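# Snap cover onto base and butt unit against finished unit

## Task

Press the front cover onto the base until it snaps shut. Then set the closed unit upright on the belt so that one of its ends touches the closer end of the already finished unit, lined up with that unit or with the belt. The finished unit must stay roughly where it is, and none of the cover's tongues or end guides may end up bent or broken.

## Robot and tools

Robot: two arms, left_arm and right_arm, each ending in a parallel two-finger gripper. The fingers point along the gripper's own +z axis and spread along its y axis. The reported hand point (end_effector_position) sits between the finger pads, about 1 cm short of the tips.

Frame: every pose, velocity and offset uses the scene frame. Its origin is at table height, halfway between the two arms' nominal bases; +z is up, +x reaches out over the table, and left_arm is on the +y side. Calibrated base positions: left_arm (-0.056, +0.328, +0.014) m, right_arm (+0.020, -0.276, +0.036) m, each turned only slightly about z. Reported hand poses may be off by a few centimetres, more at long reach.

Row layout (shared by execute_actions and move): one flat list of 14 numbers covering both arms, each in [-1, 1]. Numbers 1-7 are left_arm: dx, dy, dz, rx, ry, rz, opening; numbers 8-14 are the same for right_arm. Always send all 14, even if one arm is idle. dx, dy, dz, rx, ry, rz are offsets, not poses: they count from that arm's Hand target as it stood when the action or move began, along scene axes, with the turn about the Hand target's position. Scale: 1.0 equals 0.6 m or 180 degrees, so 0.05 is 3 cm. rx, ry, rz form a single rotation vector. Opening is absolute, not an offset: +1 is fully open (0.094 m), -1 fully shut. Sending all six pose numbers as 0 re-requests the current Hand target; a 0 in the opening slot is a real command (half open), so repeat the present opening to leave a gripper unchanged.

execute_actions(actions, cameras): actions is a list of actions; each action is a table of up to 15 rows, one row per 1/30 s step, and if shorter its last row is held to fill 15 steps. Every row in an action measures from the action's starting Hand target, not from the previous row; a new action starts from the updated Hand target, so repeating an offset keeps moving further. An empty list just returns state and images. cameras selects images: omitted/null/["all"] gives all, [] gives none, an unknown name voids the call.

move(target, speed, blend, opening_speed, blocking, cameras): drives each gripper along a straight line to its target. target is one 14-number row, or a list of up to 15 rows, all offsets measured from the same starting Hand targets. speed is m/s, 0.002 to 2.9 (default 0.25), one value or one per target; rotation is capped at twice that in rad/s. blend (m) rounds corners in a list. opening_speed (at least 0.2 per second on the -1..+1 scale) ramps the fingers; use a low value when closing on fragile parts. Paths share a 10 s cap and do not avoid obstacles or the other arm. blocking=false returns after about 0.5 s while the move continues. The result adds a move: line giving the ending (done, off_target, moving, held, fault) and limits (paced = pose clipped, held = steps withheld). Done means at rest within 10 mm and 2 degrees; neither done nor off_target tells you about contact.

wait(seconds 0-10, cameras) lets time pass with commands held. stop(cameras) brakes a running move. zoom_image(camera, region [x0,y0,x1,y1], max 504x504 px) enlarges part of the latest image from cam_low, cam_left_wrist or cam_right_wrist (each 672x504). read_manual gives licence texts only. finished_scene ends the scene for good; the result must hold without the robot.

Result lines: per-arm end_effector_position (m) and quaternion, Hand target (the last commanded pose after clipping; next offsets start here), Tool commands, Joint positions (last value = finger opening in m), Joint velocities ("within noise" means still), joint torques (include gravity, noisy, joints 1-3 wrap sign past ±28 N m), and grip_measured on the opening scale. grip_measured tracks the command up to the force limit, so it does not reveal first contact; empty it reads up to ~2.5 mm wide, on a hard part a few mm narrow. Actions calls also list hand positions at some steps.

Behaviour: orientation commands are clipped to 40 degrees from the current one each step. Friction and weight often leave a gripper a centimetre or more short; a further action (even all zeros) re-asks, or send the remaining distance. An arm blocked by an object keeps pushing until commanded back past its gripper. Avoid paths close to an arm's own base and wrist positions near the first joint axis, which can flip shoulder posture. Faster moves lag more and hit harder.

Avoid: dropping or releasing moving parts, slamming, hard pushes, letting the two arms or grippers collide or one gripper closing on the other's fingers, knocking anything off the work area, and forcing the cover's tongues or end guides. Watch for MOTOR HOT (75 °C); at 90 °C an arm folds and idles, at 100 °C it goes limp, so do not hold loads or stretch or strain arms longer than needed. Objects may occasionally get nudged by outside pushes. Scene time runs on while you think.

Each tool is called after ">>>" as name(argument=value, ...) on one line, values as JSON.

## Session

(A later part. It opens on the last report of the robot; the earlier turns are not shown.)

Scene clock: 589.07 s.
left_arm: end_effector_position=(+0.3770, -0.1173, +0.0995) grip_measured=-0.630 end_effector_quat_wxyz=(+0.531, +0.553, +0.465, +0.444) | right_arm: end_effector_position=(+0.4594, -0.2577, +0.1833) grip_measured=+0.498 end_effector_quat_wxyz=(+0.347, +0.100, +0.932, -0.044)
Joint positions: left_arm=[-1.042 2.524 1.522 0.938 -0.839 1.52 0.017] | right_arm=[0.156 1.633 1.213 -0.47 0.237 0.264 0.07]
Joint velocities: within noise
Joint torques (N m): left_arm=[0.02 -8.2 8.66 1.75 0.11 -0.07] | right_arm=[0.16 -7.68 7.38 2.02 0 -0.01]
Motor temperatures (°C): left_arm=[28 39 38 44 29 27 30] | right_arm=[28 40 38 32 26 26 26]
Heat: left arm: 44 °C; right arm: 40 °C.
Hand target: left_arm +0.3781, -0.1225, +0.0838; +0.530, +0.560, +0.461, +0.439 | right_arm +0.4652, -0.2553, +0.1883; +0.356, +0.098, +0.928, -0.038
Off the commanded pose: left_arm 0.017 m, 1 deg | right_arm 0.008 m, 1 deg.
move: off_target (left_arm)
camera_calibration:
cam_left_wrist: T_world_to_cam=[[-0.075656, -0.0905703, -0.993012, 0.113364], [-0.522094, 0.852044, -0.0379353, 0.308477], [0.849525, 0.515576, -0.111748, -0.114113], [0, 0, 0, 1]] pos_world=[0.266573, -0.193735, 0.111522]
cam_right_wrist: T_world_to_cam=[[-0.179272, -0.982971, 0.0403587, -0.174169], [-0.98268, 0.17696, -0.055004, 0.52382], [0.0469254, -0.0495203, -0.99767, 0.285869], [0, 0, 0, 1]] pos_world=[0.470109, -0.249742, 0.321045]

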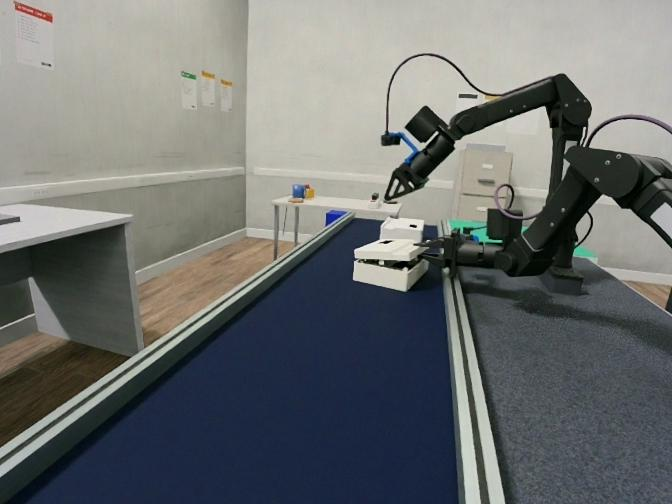

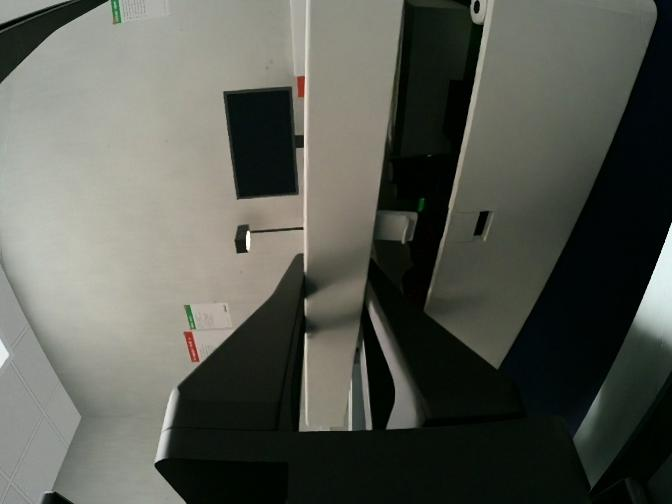

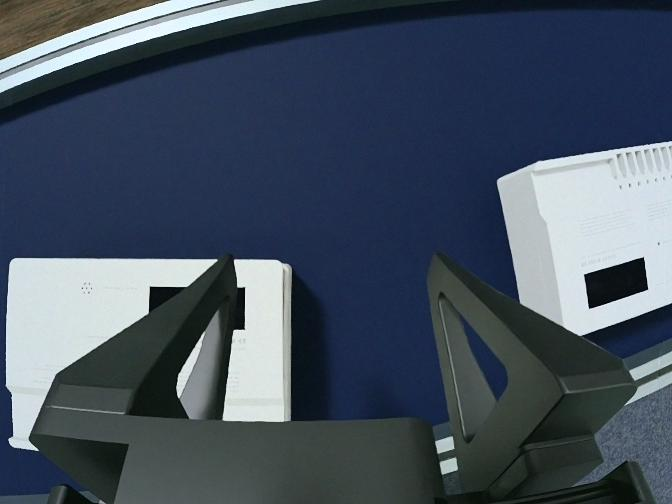

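>>> move(target=[-0.003,0,-0.01,0,0,0,-0.8, 0,0,0,0,0,0,0.5], speed=0.05)

>>> zoom_image(camera="cam_right_wrist", region=[200, 200, 320, 420])

>>> zoom_image(camera="cam_low", region=[340, 200, 450, 310])

>>> zoom_image(camera="cam_left_wrist", region=[340, 100, 540, 340])

Scene clock: 595.63 s.
left_arm: end_effector_position=(+0.3770, -0.1173, +0.0999) grip_measured=-0.630 end_effector_quat_wxyz=(+0.538, +0.546, +0.465, +0.443) | right_arm: end_effector_position=(+0.4595, -0.2577, +0.1833) grip_measured=+0.498 end_effector_quat_wxyz=(+0.347, +0.100, +0.931, -0.044)
Joint positions: left_arm=[-1.042 2.533 1.522 0.967 -0.839 1.52 0.017] | right_arm=[0.156 1.633 1.213 -0.47 0.237 0.264 0.07]
Joint velocities: within noise
Joint torques (N m): left_arm=[-0.23 -7.92 8.14 1.6 0.08 -0.06] | right_arm=[0.13 -7.71 7.38 2.02 -0.01 -0.01]
Motor temperatures (°C): left_arm=[28 38 37 43 29 27 30] | right_arm=[28 39 38 33 26 26 26]
Heat: left arm: 43 °C; right arm: 39 °C.
Hand target: left_arm +0.3763, -0.1225, +0.0777; +0.530, +0.560, +0.461, +0.439 | right_arm +0.4652, -0.2553, +0.1883; +0.357, +0.098, +0.928, -0.038
Off the commanded pose: left_arm 0.023 m, 2 deg | right_arm 0.008 m, 1 deg.
move: off_target (left_arm)
camera_calibration:
cam_left_wrist: T_world_to_cam=[[-0.064925, -0.107982, -0.992031, 0.107515], [-0.521546, 0.851214, -0.0585208, 0.310247], [0.85075, 0.51359, -0.111583, -0.114806], [0, 0, 0, 1]] pos_world=[0.26646, -0.193513, 0.112004]
cam_right_wrist: T_world_to_cam=[[-0.179287, -0.982972, 0.0402868, -0.174125], [-0.982658, 0.176959, -0.0553977, 0.524038], [0.0473252, -0.0495202, -0.997651, 0.285771], [0, 0, 0, 1]] pos_world=[0.470207, -0.249742, 0.321145]

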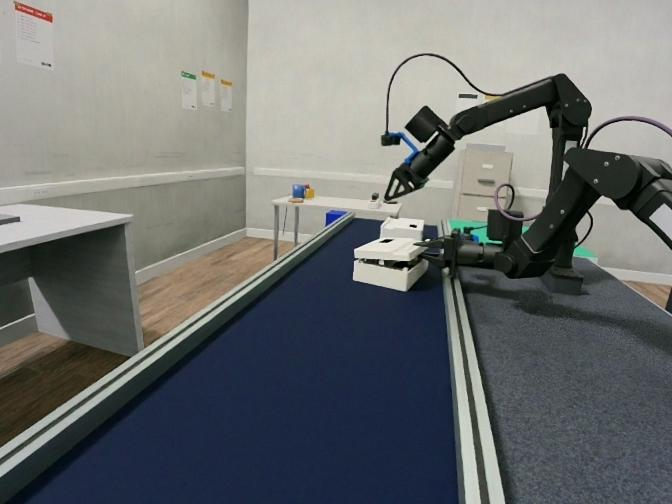

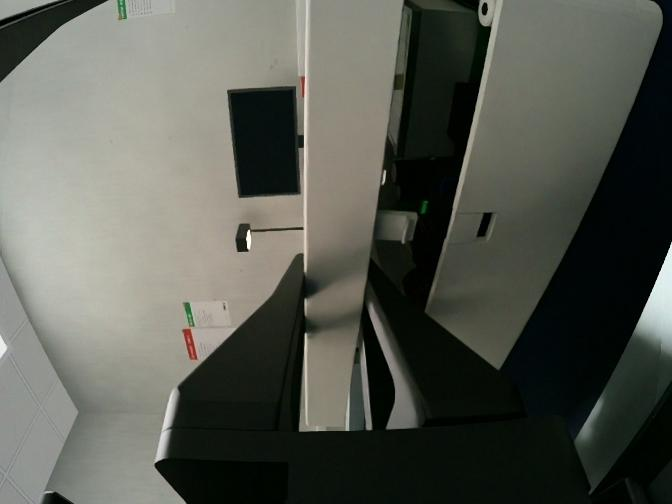

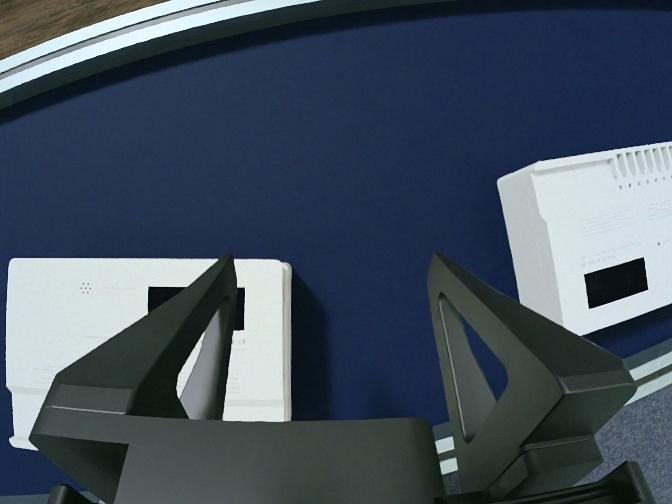

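Scaled by 2.291 from the camera's 672x504 image, which has a finer 960x720 frame.

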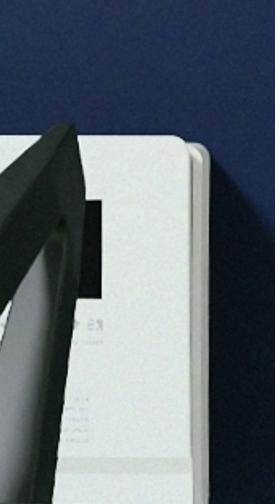

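Scaled by 4.582 from the camera's 672x504 image, which has a finer 960x720 frame.

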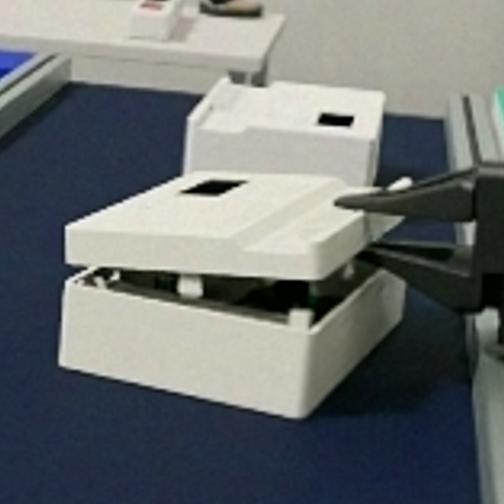

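Scaled by 2.100 from the camera's 672x504 image, which has a finer 960x720 frame.

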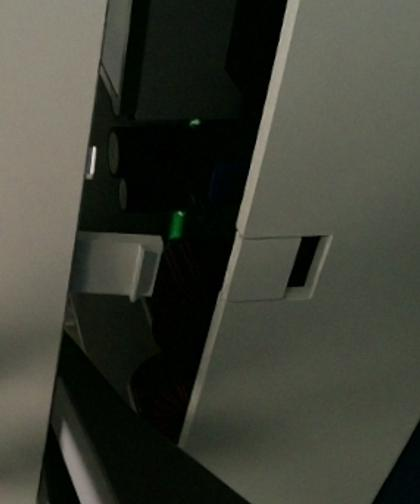

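>>> move(target=[[0,0,0.010,0,0,0,-0.8, -0.058,0.15,-0.05,0,0,0,-1],[0,0,0.010,0,0,0,-0.8, -0.058,0.15,-0.10,0,0,0,-1]], speed=0.1)

>>> zoom_image(camera="cam_low", region=[340, 180, 480, 310])

Scene clock: 610.63 s.
left_arm: end_effector_position=(+0.3770, -0.1173, +0.1000) grip_measured=-0.630 end_effector_quat_wxyz=(+0.538, +0.546, +0.466, +0.443) | right_arm: end_effector_position=(+0.4299, -0.1620, +0.1333) grip_measured=-0.986 end_effector_quat_wxyz=(+0.355, +0.090, +0.930, -0.030)
Joint positions: left_arm=[-1.042 2.533 1.522 0.967 -0.839 1.52 0.017] | right_arm=[0.451 1.674 1.054 -0.32 0.391 0.494 0.001]
Joint velocities: within noise
Joint torques (N m): left_arm=[-0.23 -8.98 8.1 1.48 0.08 -0.07] | right_arm=[0.16 -7.25 5.42 1.95 0.32 0.12]
Motor temperatures (°C): left_arm=[28 40 37 43 29 27 30] | right_arm=[28 39 37 33 26 26 26]
Heat: left arm: 43 °C; right arm: 39 °C.
Hand target: left_arm +0.3763, -0.1225, +0.0837; +0.530, +0.560, +0.461, +0.439 | right_arm +0.4304, -0.1652, +0.1283; +0.356, +0.097, +0.928, -0.038
Off the commanded pose: left_arm 0.017 m, 2 deg | right_arm 0.006 m, 1 deg.
move: off_target (left_arm)
camera_calibration:
cam_left_wrist: T_world_to_cam=[[-0.0647216, -0.108324, -0.992007, 0.107491], [-0.521563, 0.851176, -0.0589171, 0.310294], [0.850755, 0.51358, -0.111587, -0.114798], [0, 0, 0, 1]] pos_world=[0.266459, -0.193513, 0.112104]
cam_right_wrist: T_world_to_cam=[[-0.152831, -0.988049, 0.0200555, -0.0928049], [-0.986122, 0.151138, -0.0687003, 0.474347], [0.0648481, -0.0302766, -0.997436, 0.237453], [0, 0, 0, 1]] pos_world=[0.438182, -0.156198, 0.271293]

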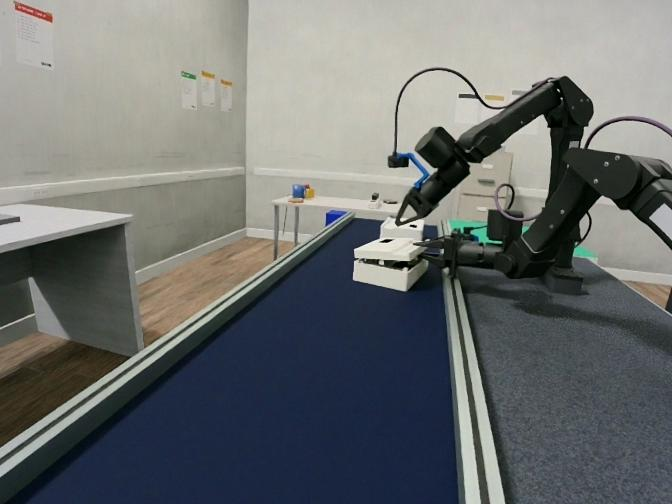

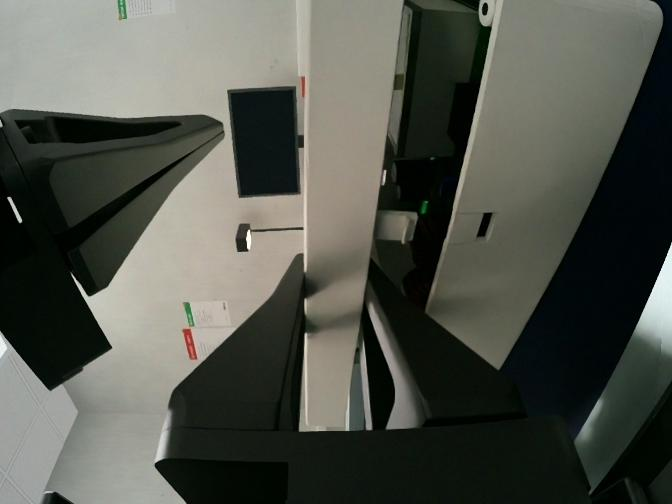

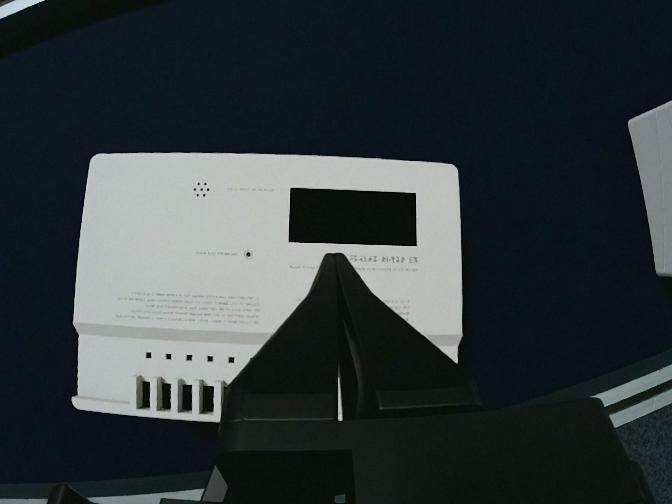

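Scaled by 3.600 from the camera's 672x504 image, which has a finer 960x720 frame.

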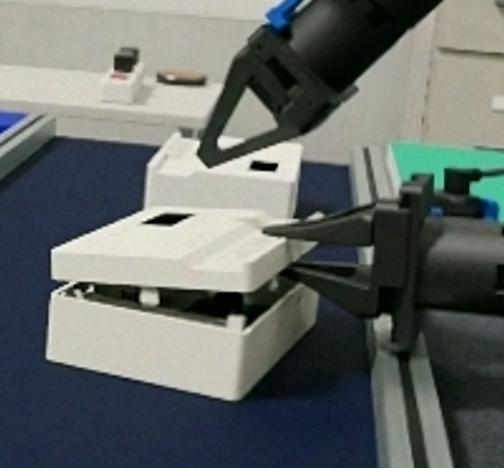

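>>> move(target=[[0,0.004,0.010,0,0,0,-0.8, 0,0,0,0,0,0,-1],[0,0.004,0.010,0,0,0,-0.45, 0,0,0,0,0,0,-1]], speed=0.05, opening_speed=0.2)

>>> zoom_image(camera="cam_low", region=[340, 180, 480, 310])

Scene clock: 623.70 s.
left_arm: end_effector_position=(+0.3770, -0.1175, +0.1000) grip_measured=-0.453 end_effector_quat_wxyz=(+0.538, +0.546, +0.465, +0.442) | right_arm: end_effector_position=(+0.4301, -0.1620, +0.1335) grip_measured=-0.986 end_effector_quat_wxyz=(+0.355, +0.091, +0.930, -0.030)
Joint positions: left_arm=[-1.042 2.533 1.522 0.967 -0.838 1.52 0.026] | right_arm=[0.451 1.674 1.054 -0.319 0.391 0.495 0.001]
Joint velocities: within noise
Joint torques (N m): left_arm=[-0.02 -10.39 6.9 1.4 0.1 -0.05] | right_arm=[0.18 -7.24 5.44 1.94 0.32 0.12]
Motor temperatures (°C): left_arm=[28 41 37 42 29 27 30] | right_arm=[28 40 37 34 26 26 26]
Heat: left arm: 42 °C; right arm: 40 °C.
Hand target: left_arm +0.3763, -0.1201, +0.0898; +0.530, +0.560, +0.461, +0.439 | right_arm +0.4304, -0.1652, +0.1283; +0.356, +0.098, +0.928, -0.038
Off the commanded pose: left_arm 0.011 m, 2 deg | right_arm 0.006 m, 1 deg.
move: off_target (left_arm); target 2's new opening was sent with left_arm's hand 0.011 m and 2 deg from that target
camera_calibration:
cam_left_wrist: T_world_to_cam=[[-0.064848, -0.108255, -0.992006, 0.107521], [-0.52061, 0.851759, -0.0589178, 0.310182], [0.851328, 0.512627, -0.111594, -0.114999], [0, 0, 0, 1]] pos_world=[0.266358, -0.193609, 0.112104]
cam_right_wrist: T_world_to_cam=[[-0.153358, -0.987979, 0.0194603, -0.0925079], [-0.985961, 0.151669, -0.0698443, 0.474693], [0.0660532, -0.0298983, -0.997368, 0.237164], [0, 0, 0, 1]] pos_world=[0.438177, -0.156301, 0.271495]

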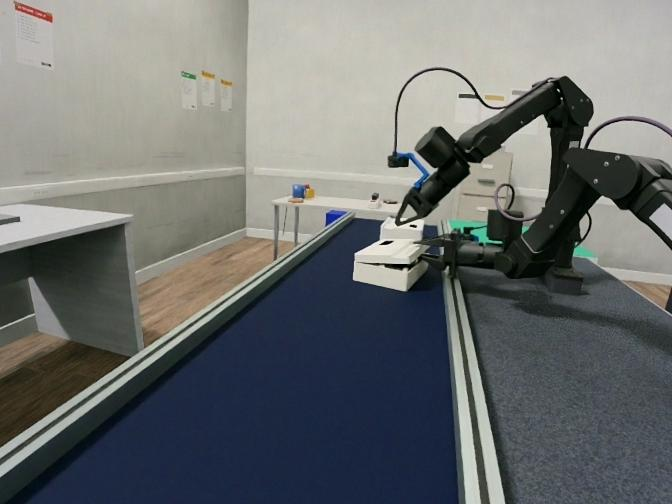

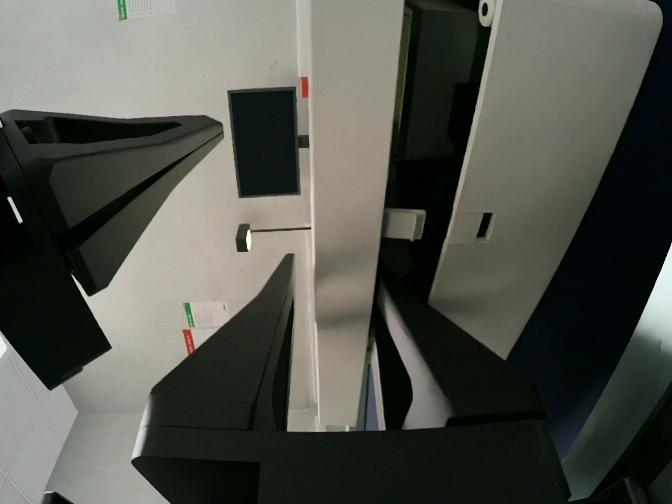

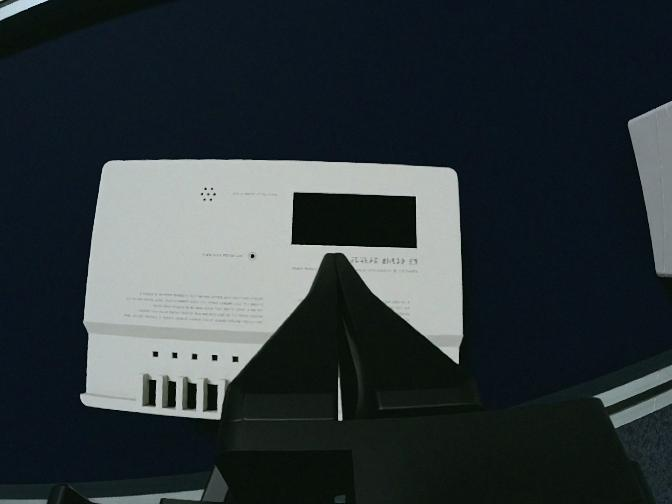

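Scaled by 3.600 from the camera's 672x504 image, which has a finer 960x720 frame.

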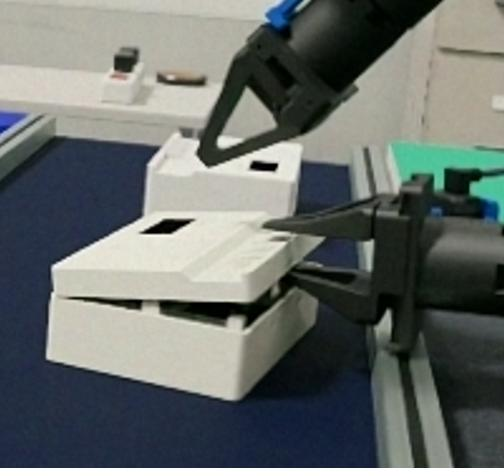

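>>> move(target=[0,0,0,0,0,0,-0.1, 0,0,0,0,0,0,-1], speed=0.05, opening_speed=0.2)

>>> zoom_image(camera="cam_low", region=[340, 180, 480, 310])

>>> zoom_image(camera="cam_left_wrist", region=[280, 100, 560, 380])

Scene clock: 628.13 s.
left_arm: end_effector_position=(+0.3770, -0.1175, +0.1000) grip_measured=-0.103 end_effector_quat_wxyz=(+0.538, +0.546, +0.465, +0.442) | right_arm: end_effector_position=(+0.4302, -0.1620, +0.1335) grip_measured=-0.986 end_effector_quat_wxyz=(+0.355, +0.091, +0.930, -0.030)
Joint positions: left_arm=[-1.042 2.533 1.522 0.967 -0.838 1.52 0.042] | right_arm=[0.451 1.674 1.054 -0.319 0.391 0.495 0.001]
Joint velocities: within noise
Joint torques (N m): left_arm=[0.01 -10.41 6.91 1.41 0.1 -0.05] | right_arm=[0.17 -7.25 5.44 1.94 0.32 0.12]
Motor temperatures (°C): left_arm=[28 42 37 42 29 27 30] | right_arm=[28 40 37 34 26 26 27]
Heat: left arm: 42 °C; right arm: 40 °C.
Hand target: left_arm +0.3763, -0.1201, +0.0898; +0.530, +0.560, +0.461, +0.439 | right_arm +0.4304, -0.1652, +0.1283; +0.356, +0.098, +0.928, -0.038
Off the commanded pose: left_arm 0.011 m, 2 deg | right_arm 0.006 m, 1 deg.
move: off_target (left_arm)
camera_calibration:
cam_left_wrist: T_world_to_cam=[[-0.064848, -0.108255, -0.992006, 0.107521], [-0.52061, 0.851759, -0.0589178, 0.310182], [0.851328, 0.512627, -0.111594, -0.114999], [0, 0, 0, 1]] pos_world=[0.266358, -0.193609, 0.112104]
cam_right_wrist: T_world_to_cam=[[-0.153357, -0.987984, 0.0192167, -0.0924459], [-0.985941, 0.151676, -0.0701099, 0.474763], [0.0663527, -0.0296984, -0.997354, 0.237161], [0, 0, 0, 1]] pos_world=[0.438175, -0.156302, 0.271595]

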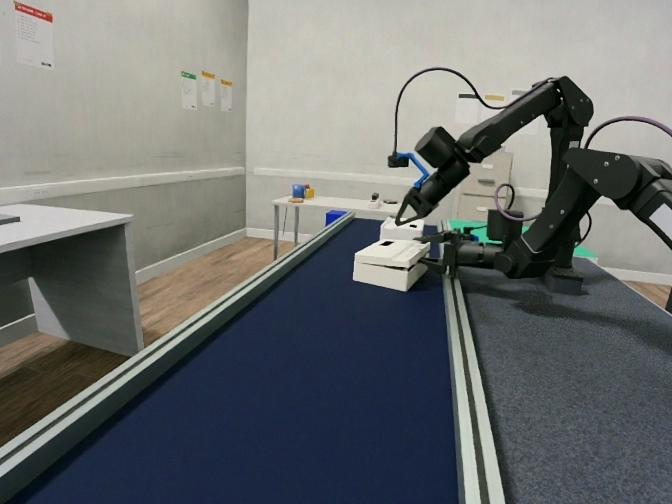

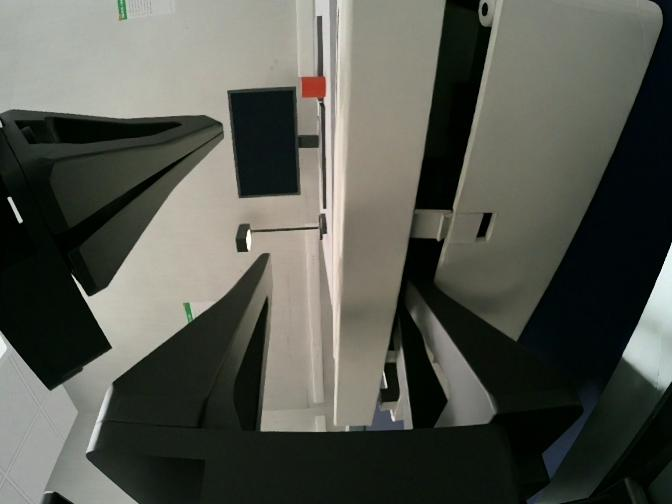

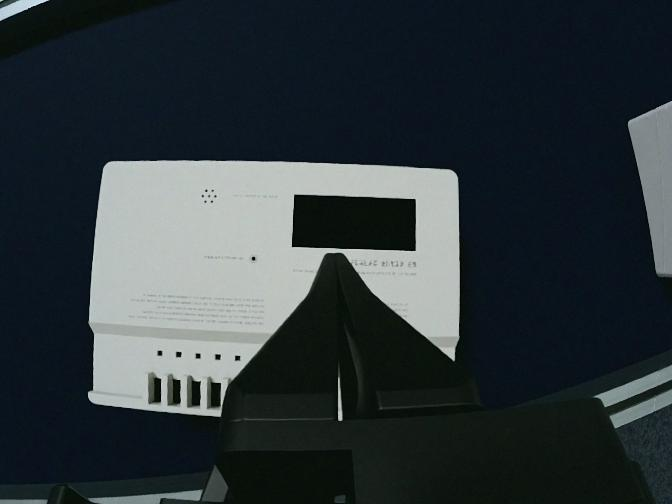

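Scaled by 3.600 from the camera's 672x504 image, which has a finer 960x720 frame.

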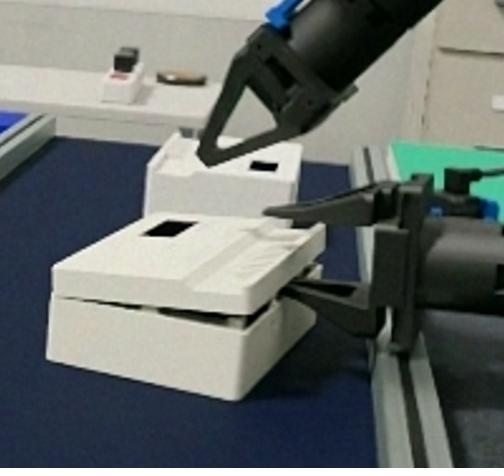

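Scaled by 1.800 from the camera's 672x504 image, which has a finer 960x720 frame.

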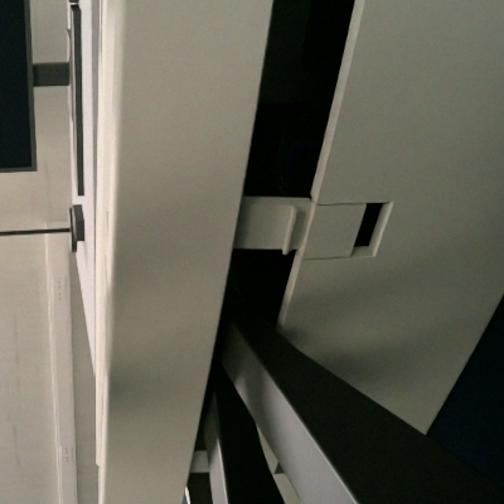

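>>> move(target=[0,0,0,0,0,0,0.1, 0,0,0,0,0,0,-1], speed=0.05, opening_speed=0.2)

>>> zoom_image(camera="cam_low", region=[340, 180, 480, 310])

>>> zoom_image(camera="cam_left_wrist", region=[330, 120, 530, 340])

Scene clock: 632.97 s.
left_arm: end_effector_position=(+0.3770, -0.1176, +0.1016) grip_measured=+0.097 end_effector_quat_wxyz=(+0.541, +0.543, +0.465, +0.442) | right_arm: end_effector_position=(+0.4302, -0.1619, +0.1336) grip_measured=-0.986 end_effector_quat_wxyz=(+0.355, +0.091, +0.930, -0.030)
Joint positions: left_arm=[-1.042 2.533 1.522 0.976 -0.838 1.521 0.052] | right_arm=[0.451 1.674 1.054 -0.319 0.391 0.495 0.001]
Joint velocities: within noise
Joint torques (N m): left_arm=[-0.01 -10.41 6.86 1.34 0.1 -0.07] | right_arm=[0.17 -7.27 5.42 1.94 0.32 0.12]
Motor temperatures (°C): left_arm=[28 43 37 42 29 27 30] | right_arm=[28 40 37 34 26 26 27]
Heat: left arm: 43 °C; right arm: 40 °C.
Hand target: left_arm +0.3763, -0.1201, +0.0898; +0.530, +0.560, +0.461, +0.439 | right_arm +0.4304, -0.1652, +0.1283; +0.356, +0.098, +0.928, -0.038
Off the commanded pose: left_arm 0.012 m, 2 deg | right_arm 0.006 m, 1 deg.
move: off_target (left_arm)
camera_calibration:
cam_left_wrist: T_world_to_cam=[[-0.060322, -0.114212, -0.991623, 0.106691], [-0.52021, 0.851451, -0.0664224, 0.310901], [0.851905, 0.511846, -0.110776, -0.115133], [0, 0, 0, 1]] pos_world=[0.266253, -0.193601, 0.113694]
cam_right_wrist: T_world_to_cam=[[-0.153356, -0.987987, 0.0190564, -0.0923887], [-0.985914, 0.151675, -0.0704891, 0.474951], [0.0667519, -0.0295979, -0.997331, 0.236989], [0, 0, 0, 1]] pos_world=[0.438273, -0.156303, 0.271596]

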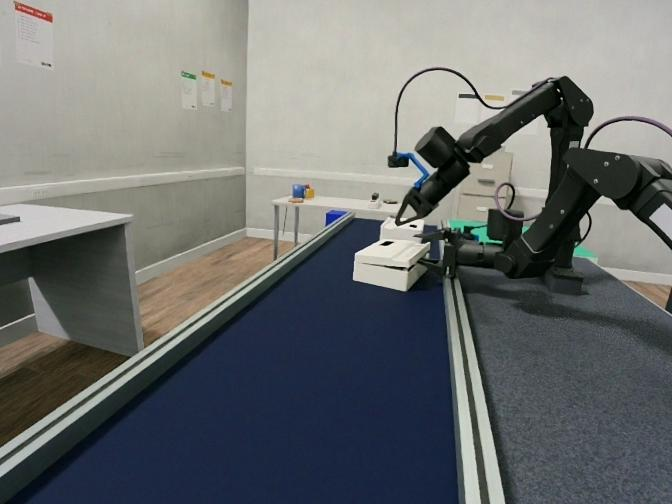

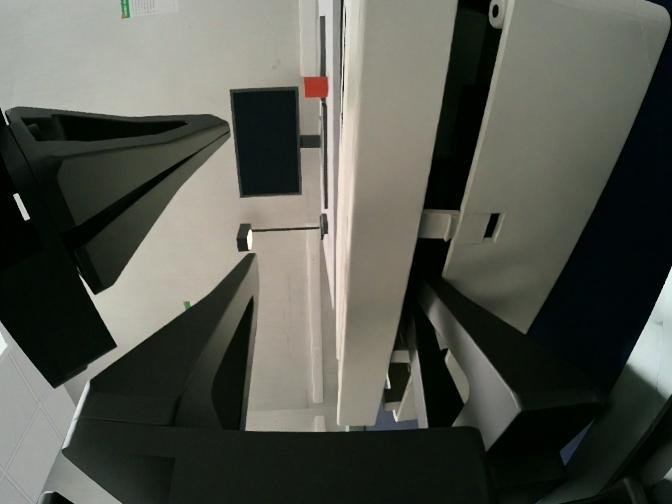

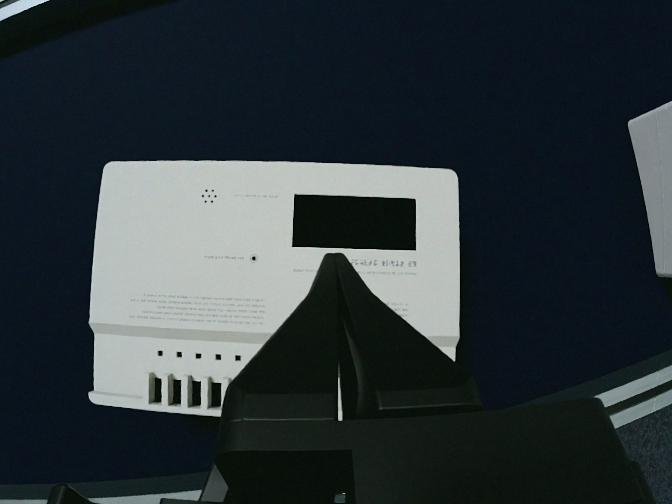

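Scaled by 3.600 from the camera's 672x504 image, which has a finer 960x720 frame.

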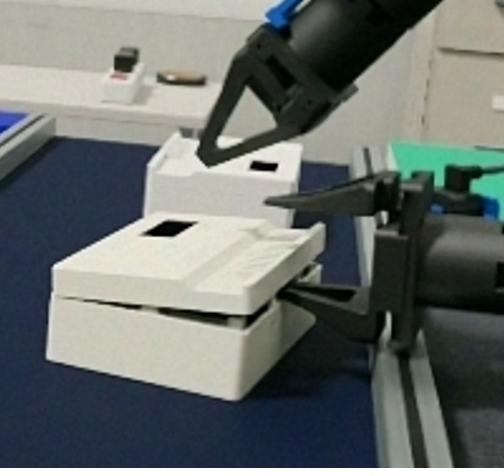

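Scaled by 2.291 from the camera's 672x504 image, which has a finer 960x720 frame.

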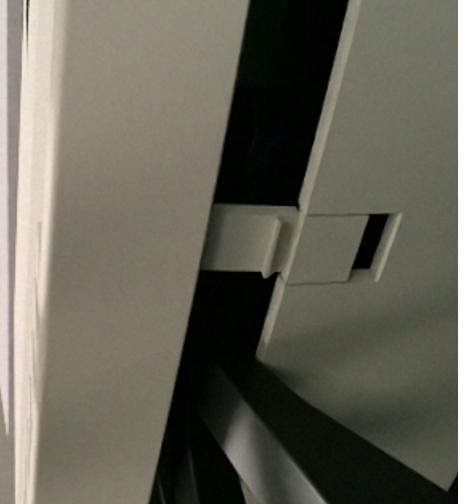

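>>> move(target=[[0,0,0.012,0,0,0,0.1, -0.03,0.005,0,0,0,0,-1],[0,0,0.012,0,0,0,0.1, -0.03,0.005,-0.055,0,0,0,-1]], speed=0.06)

>>> zoom_image(camera="cam_low", region=[340, 180, 480, 310])

Scene clock: 639.83 s.
left_arm: end_effector_position=(+0.3770, -0.1176, +0.1016) grip_measured=+0.097 end_effector_quat_wxyz=(+0.541, +0.544, +0.465, +0.442) | right_arm: end_effector_position=(+0.4145, -0.1599, +0.1046) grip_measured=-0.986 end_effector_quat_wxyz=(+0.359, +0.094, +0.928, -0.029)
Joint positions: left_arm=[-1.042 2.533 1.522 0.976 -0.838 1.522 0.052] | right_arm=[0.48 1.675 0.924 -0.19 0.413 0.524 0.001]
Joint velocities: within noise
Joint torques (N m): left_arm=[0.02 -11.69 6.71 1.19 0.1 -0.06] | right_arm=[0.5 -6.41 4.83 1.93 0.32 0.12]
Motor temperatures (°C): left_arm=[28 44 37 42 29 27 30] | right_arm=[28 41 37 34 26 26 27]
Heat: left arm: 44 °C; right arm: 41 °C.
Hand target: left_arm +0.3763, -0.1201, +0.0969; +0.530, +0.560, +0.461, +0.439 | right_arm +0.4124, -0.1623, +0.0953; +0.356, +0.098, +0.928, -0.038
Off the commanded pose: left_arm 0.005 m, 2 deg | right_arm 0.010 m, 1 deg.
move: done
camera_calibration:
cam_left_wrist: T_world_to_cam=[[-0.0601903, -0.113447, -0.991719, 0.106714], [-0.520232, 0.851484, -0.0658301, 0.31084], [0.851901, 0.511962, -0.11027, -0.115178], [0, 0, 0, 1]] pos_world=[0.266252, -0.193602, 0.113593]
cam_right_wrist: T_world_to_cam=[[-0.158745, -0.987211, 0.0146458, -0.0893167], [-0.984428, 0.157128, -0.0788211, 0.458201], [0.0755118, -0.0269301, -0.996781, 0.20595], [0, 0, 0, 1]] pos_world=[0.421335, -0.154624, 0.242711]

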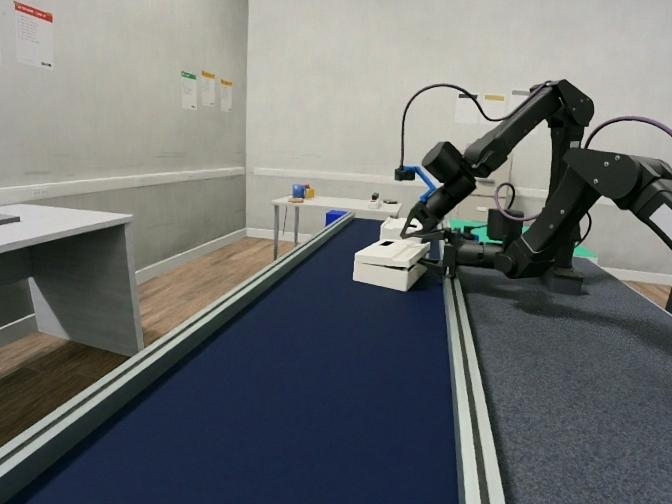

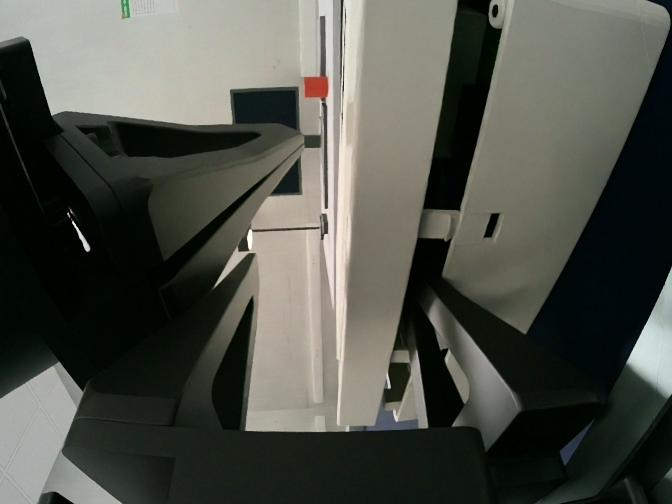

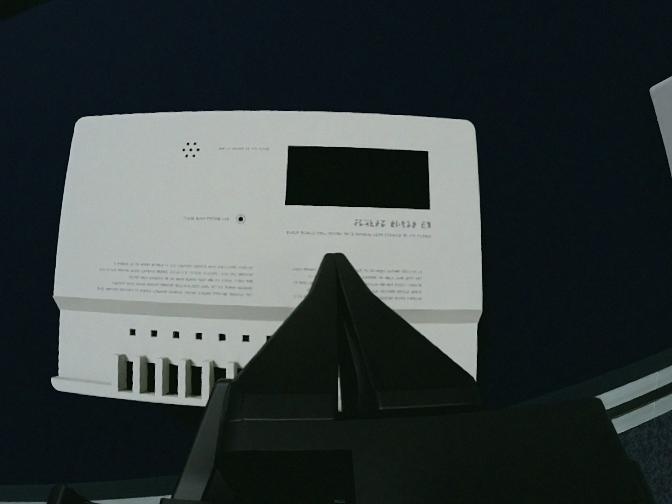

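Scaled by 3.600 from the camera's 672x504 image, which has a finer 960x720 frame.

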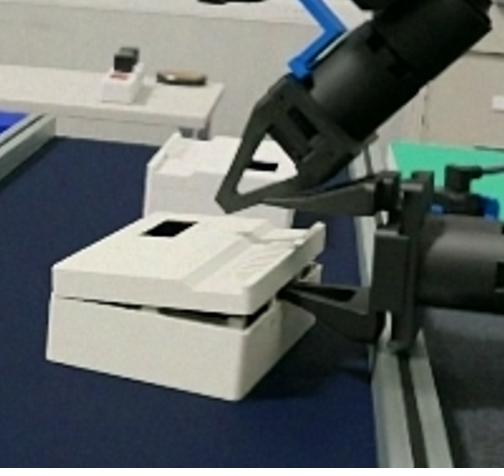

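>>> move(target=[[0,0,0,0,0,0,0.1, 0.03,-0.003,0.12,0.0485,0.228,0,-1],[0,0,0,0,0,0,0.1, 0.015,-0.005,0.03,0.0485,0.228,0,-1]], speed=0.12)

>>> zoom_image(camera="cam_low", region=[340, 180, 480, 310])

Scene clock: 649.23 s.
left_arm: end_effector_position=(+0.3770, -0.1176, +0.1016) grip_measured=+0.097 end_effector_quat_wxyz=(+0.541, +0.544, +0.465, +0.442) | right_arm: end_effector_position=(+0.4199, -0.1665, +0.1085) grip_measured=-0.986 end_effector_quat_wxyz=(-0.010, +0.106, +0.994, -0.009)
Joint positions: left_arm=[-1.042 2.533 1.522 0.976 -0.838 1.523 0.052] | right_arm=[0.29 2.171 1.87 -1.295 0.009 0.481 0.001]
Joint velocities: within noise
Joint torques (N m): left_arm=[0.01 -11.67 6.71 1.18 0.1 -0.07] | right_arm=[0.01 -13.42 4.7 0.66 -0.11 -0.01]
Motor temperatures (°C): left_arm=[28 45 37 41 29 27 29] | right_arm=[28 41 37 33 26 26 27]
Heat: left arm: 45 °C; right arm: 41 °C.
Hand target: left_arm +0.3763, -0.1201, +0.0969; +0.530, +0.560, +0.461, +0.439 | right_arm +0.4215, -0.1653, +0.1134; +0.001, +0.104, +0.995, +0.000
Off the commanded pose: left_arm 0.005 m, 2 deg | right_arm 0.005 m, 2 deg.
move: done
camera_calibration:
cam_left_wrist: T_world_to_cam=[[-0.0600683, -0.112684, -0.991814, 0.10674], [-0.520181, 0.85156, -0.0652449, 0.310769], [0.851941, 0.512003, -0.109768, -0.115248], [0, 0, 0, 1]] pos_world=[0.266252, -0.193603, 0.113491]
cam_right_wrist: T_world_to_cam=[[-0.164342, -0.986284, 0.0153479, -0.0926891], [-0.767359, 0.137609, 0.626277, 0.293927], [-0.619799, 0.0911463, -0.779449, 0.497353], [0, 0, 0, 1]] pos_world=[0.518575, -0.177197, 0.205004]

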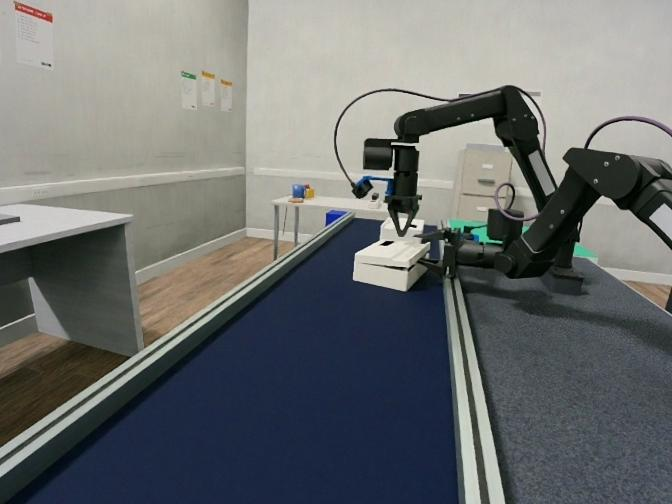

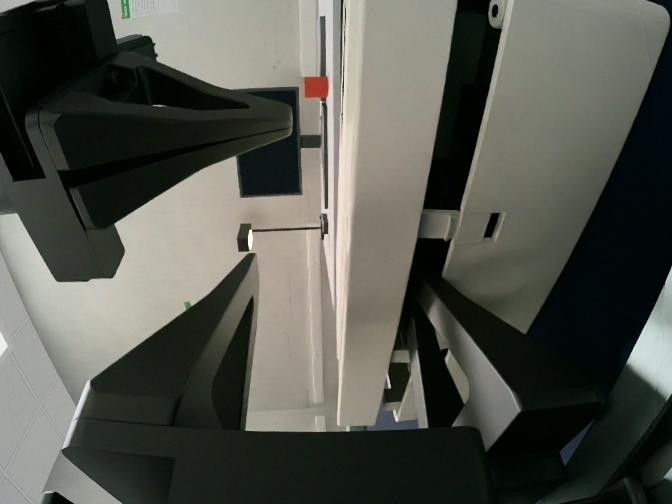

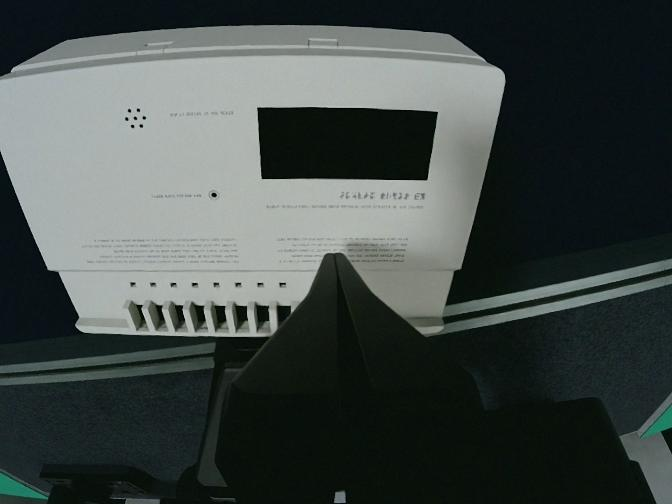

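Scaled by 3.600 from the camera's 672x504 image, which has a finer 960x720 frame.

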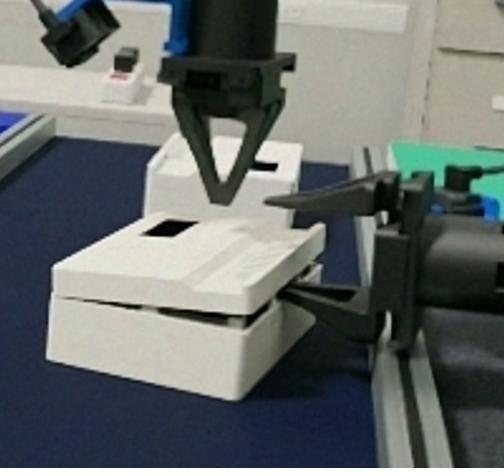

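>>> zoom_image(camera="cam_right_wrist", region=[0, 0, 260, 130])

>>> zoom_image(camera="cam_right_wrist", region=[260, 0, 520, 130])

Scaled by 1.938 from the camera's 672x504 image, which has a finer 960x720 frame.

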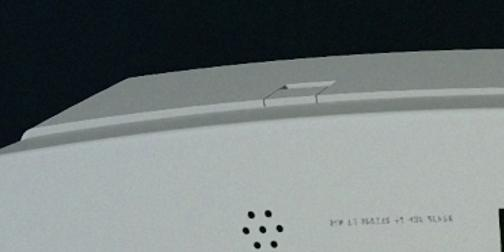

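Scaled by 1.938 from the camera's 672x504 image, which has a finer 960x720 frame.

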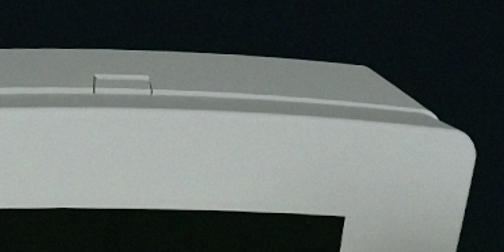

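>>> move(target=[[0,0,0,0,0,0,0.1, 0.0,0,-0.042,0,0,0,-1],[0,0,0,0,0,0,0.1, 0.006,0,-0.042,0,0,0,-1]], speed=0.03)

>>> zoom_image(camera="cam_right_wrist", region=[260, 0, 520, 130])

>>> zoom_image(camera="cam_low", region=[340, 180, 480, 310])

Scene clock: 659.23 s.
left_arm: end_effector_position=(+0.3770, -0.1176, +0.1016) grip_measured=+0.097 end_effector_quat_wxyz=(+0.541, +0.544, +0.465, +0.442) | right_arm: end_effector_position=(+0.4193, -0.1667, +0.0893) grip_measured=-0.986 end_effector_quat_wxyz=(-0.008, +0.105, +0.994, -0.008)
Joint positions: left_arm=[-1.042 2.533 1.522 0.976 -0.838 1.523 0.052] | right_arm=[0.29 2.171 1.793 -1.213 0.009 0.479 0.001]
Joint velocities: within noise
Joint torques (N m): left_arm=[-0.01 -11.69 6.72 1.18 0.1 -0.08] | right_arm=[-0.21 -11.51 5.68 0.73 -0.11 -0.03]
Motor temperatures (°C): left_arm=[28 46 37 41 29 27 29] | right_arm=[28 42 37 31 26 26 27]
Heat: left arm: 46 °C; right arm: 42 °C.
Hand target: left_arm +0.3763, -0.1201, +0.0969; +0.530, +0.560, +0.462, +0.439 | right_arm +0.4250, -0.1653, +0.0881; +0.001, +0.104, +0.995, +0.000
Off the commanded pose: left_arm 0.005 m, 2 deg | right_arm 0.006 m, 1 deg.
move: done
camera_calibration:
cam_left_wrist: T_world_to_cam=[[-0.0600683, -0.112684, -0.991814, 0.10674], [-0.520181, 0.85156, -0.0652449, 0.310769], [0.851941, 0.512003, -0.109768, -0.115248], [0, 0, 0, 1]] pos_world=[0.266252, -0.193603, 0.113491]
cam_right_wrist: T_world_to_cam=[[-0.162939, -0.986552, 0.012927, -0.0930867], [-0.77047, 0.135413, 0.622929, 0.306779], [-0.616302, 0.0915393, -0.782172, 0.480872], [0, 0, 0, 1]] pos_world=[0.517559, -0.177395, 0.186226]

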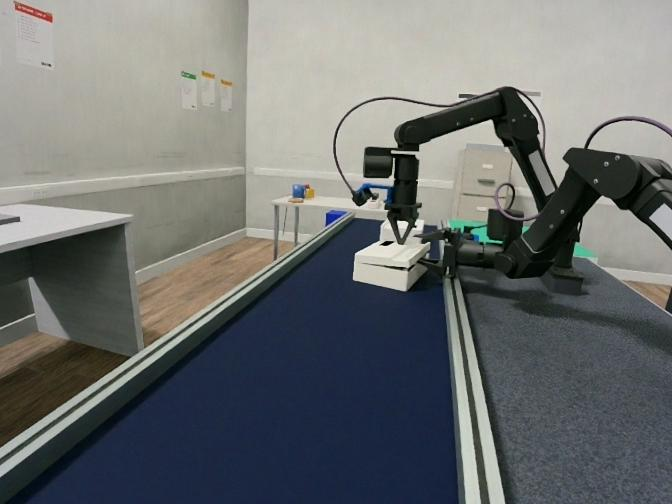

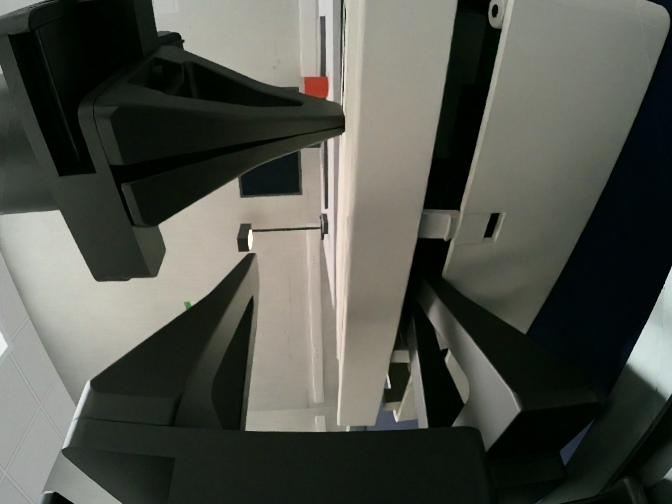

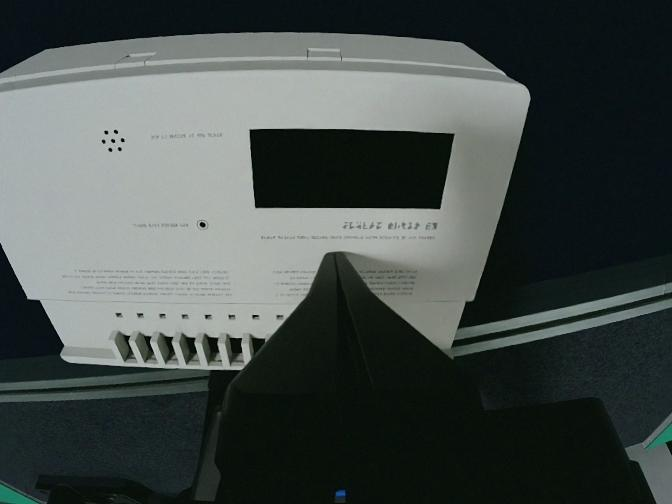

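Scaled by 1.938 from the camera's 672x504 image, which has a finer 960x720 frame.

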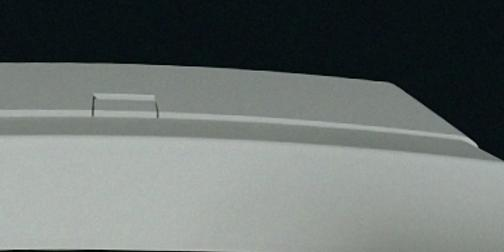

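Scaled by 3.600 from the camera's 672x504 image, which has a finer 960x720 frame.

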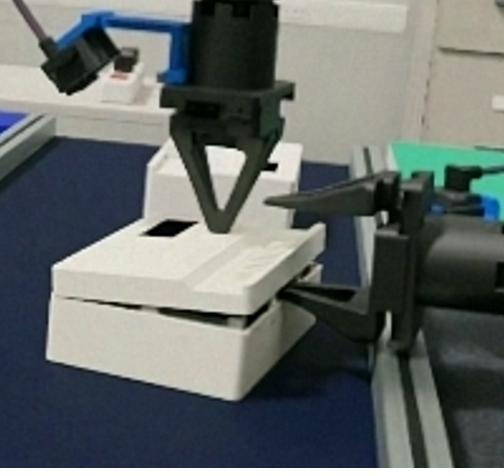

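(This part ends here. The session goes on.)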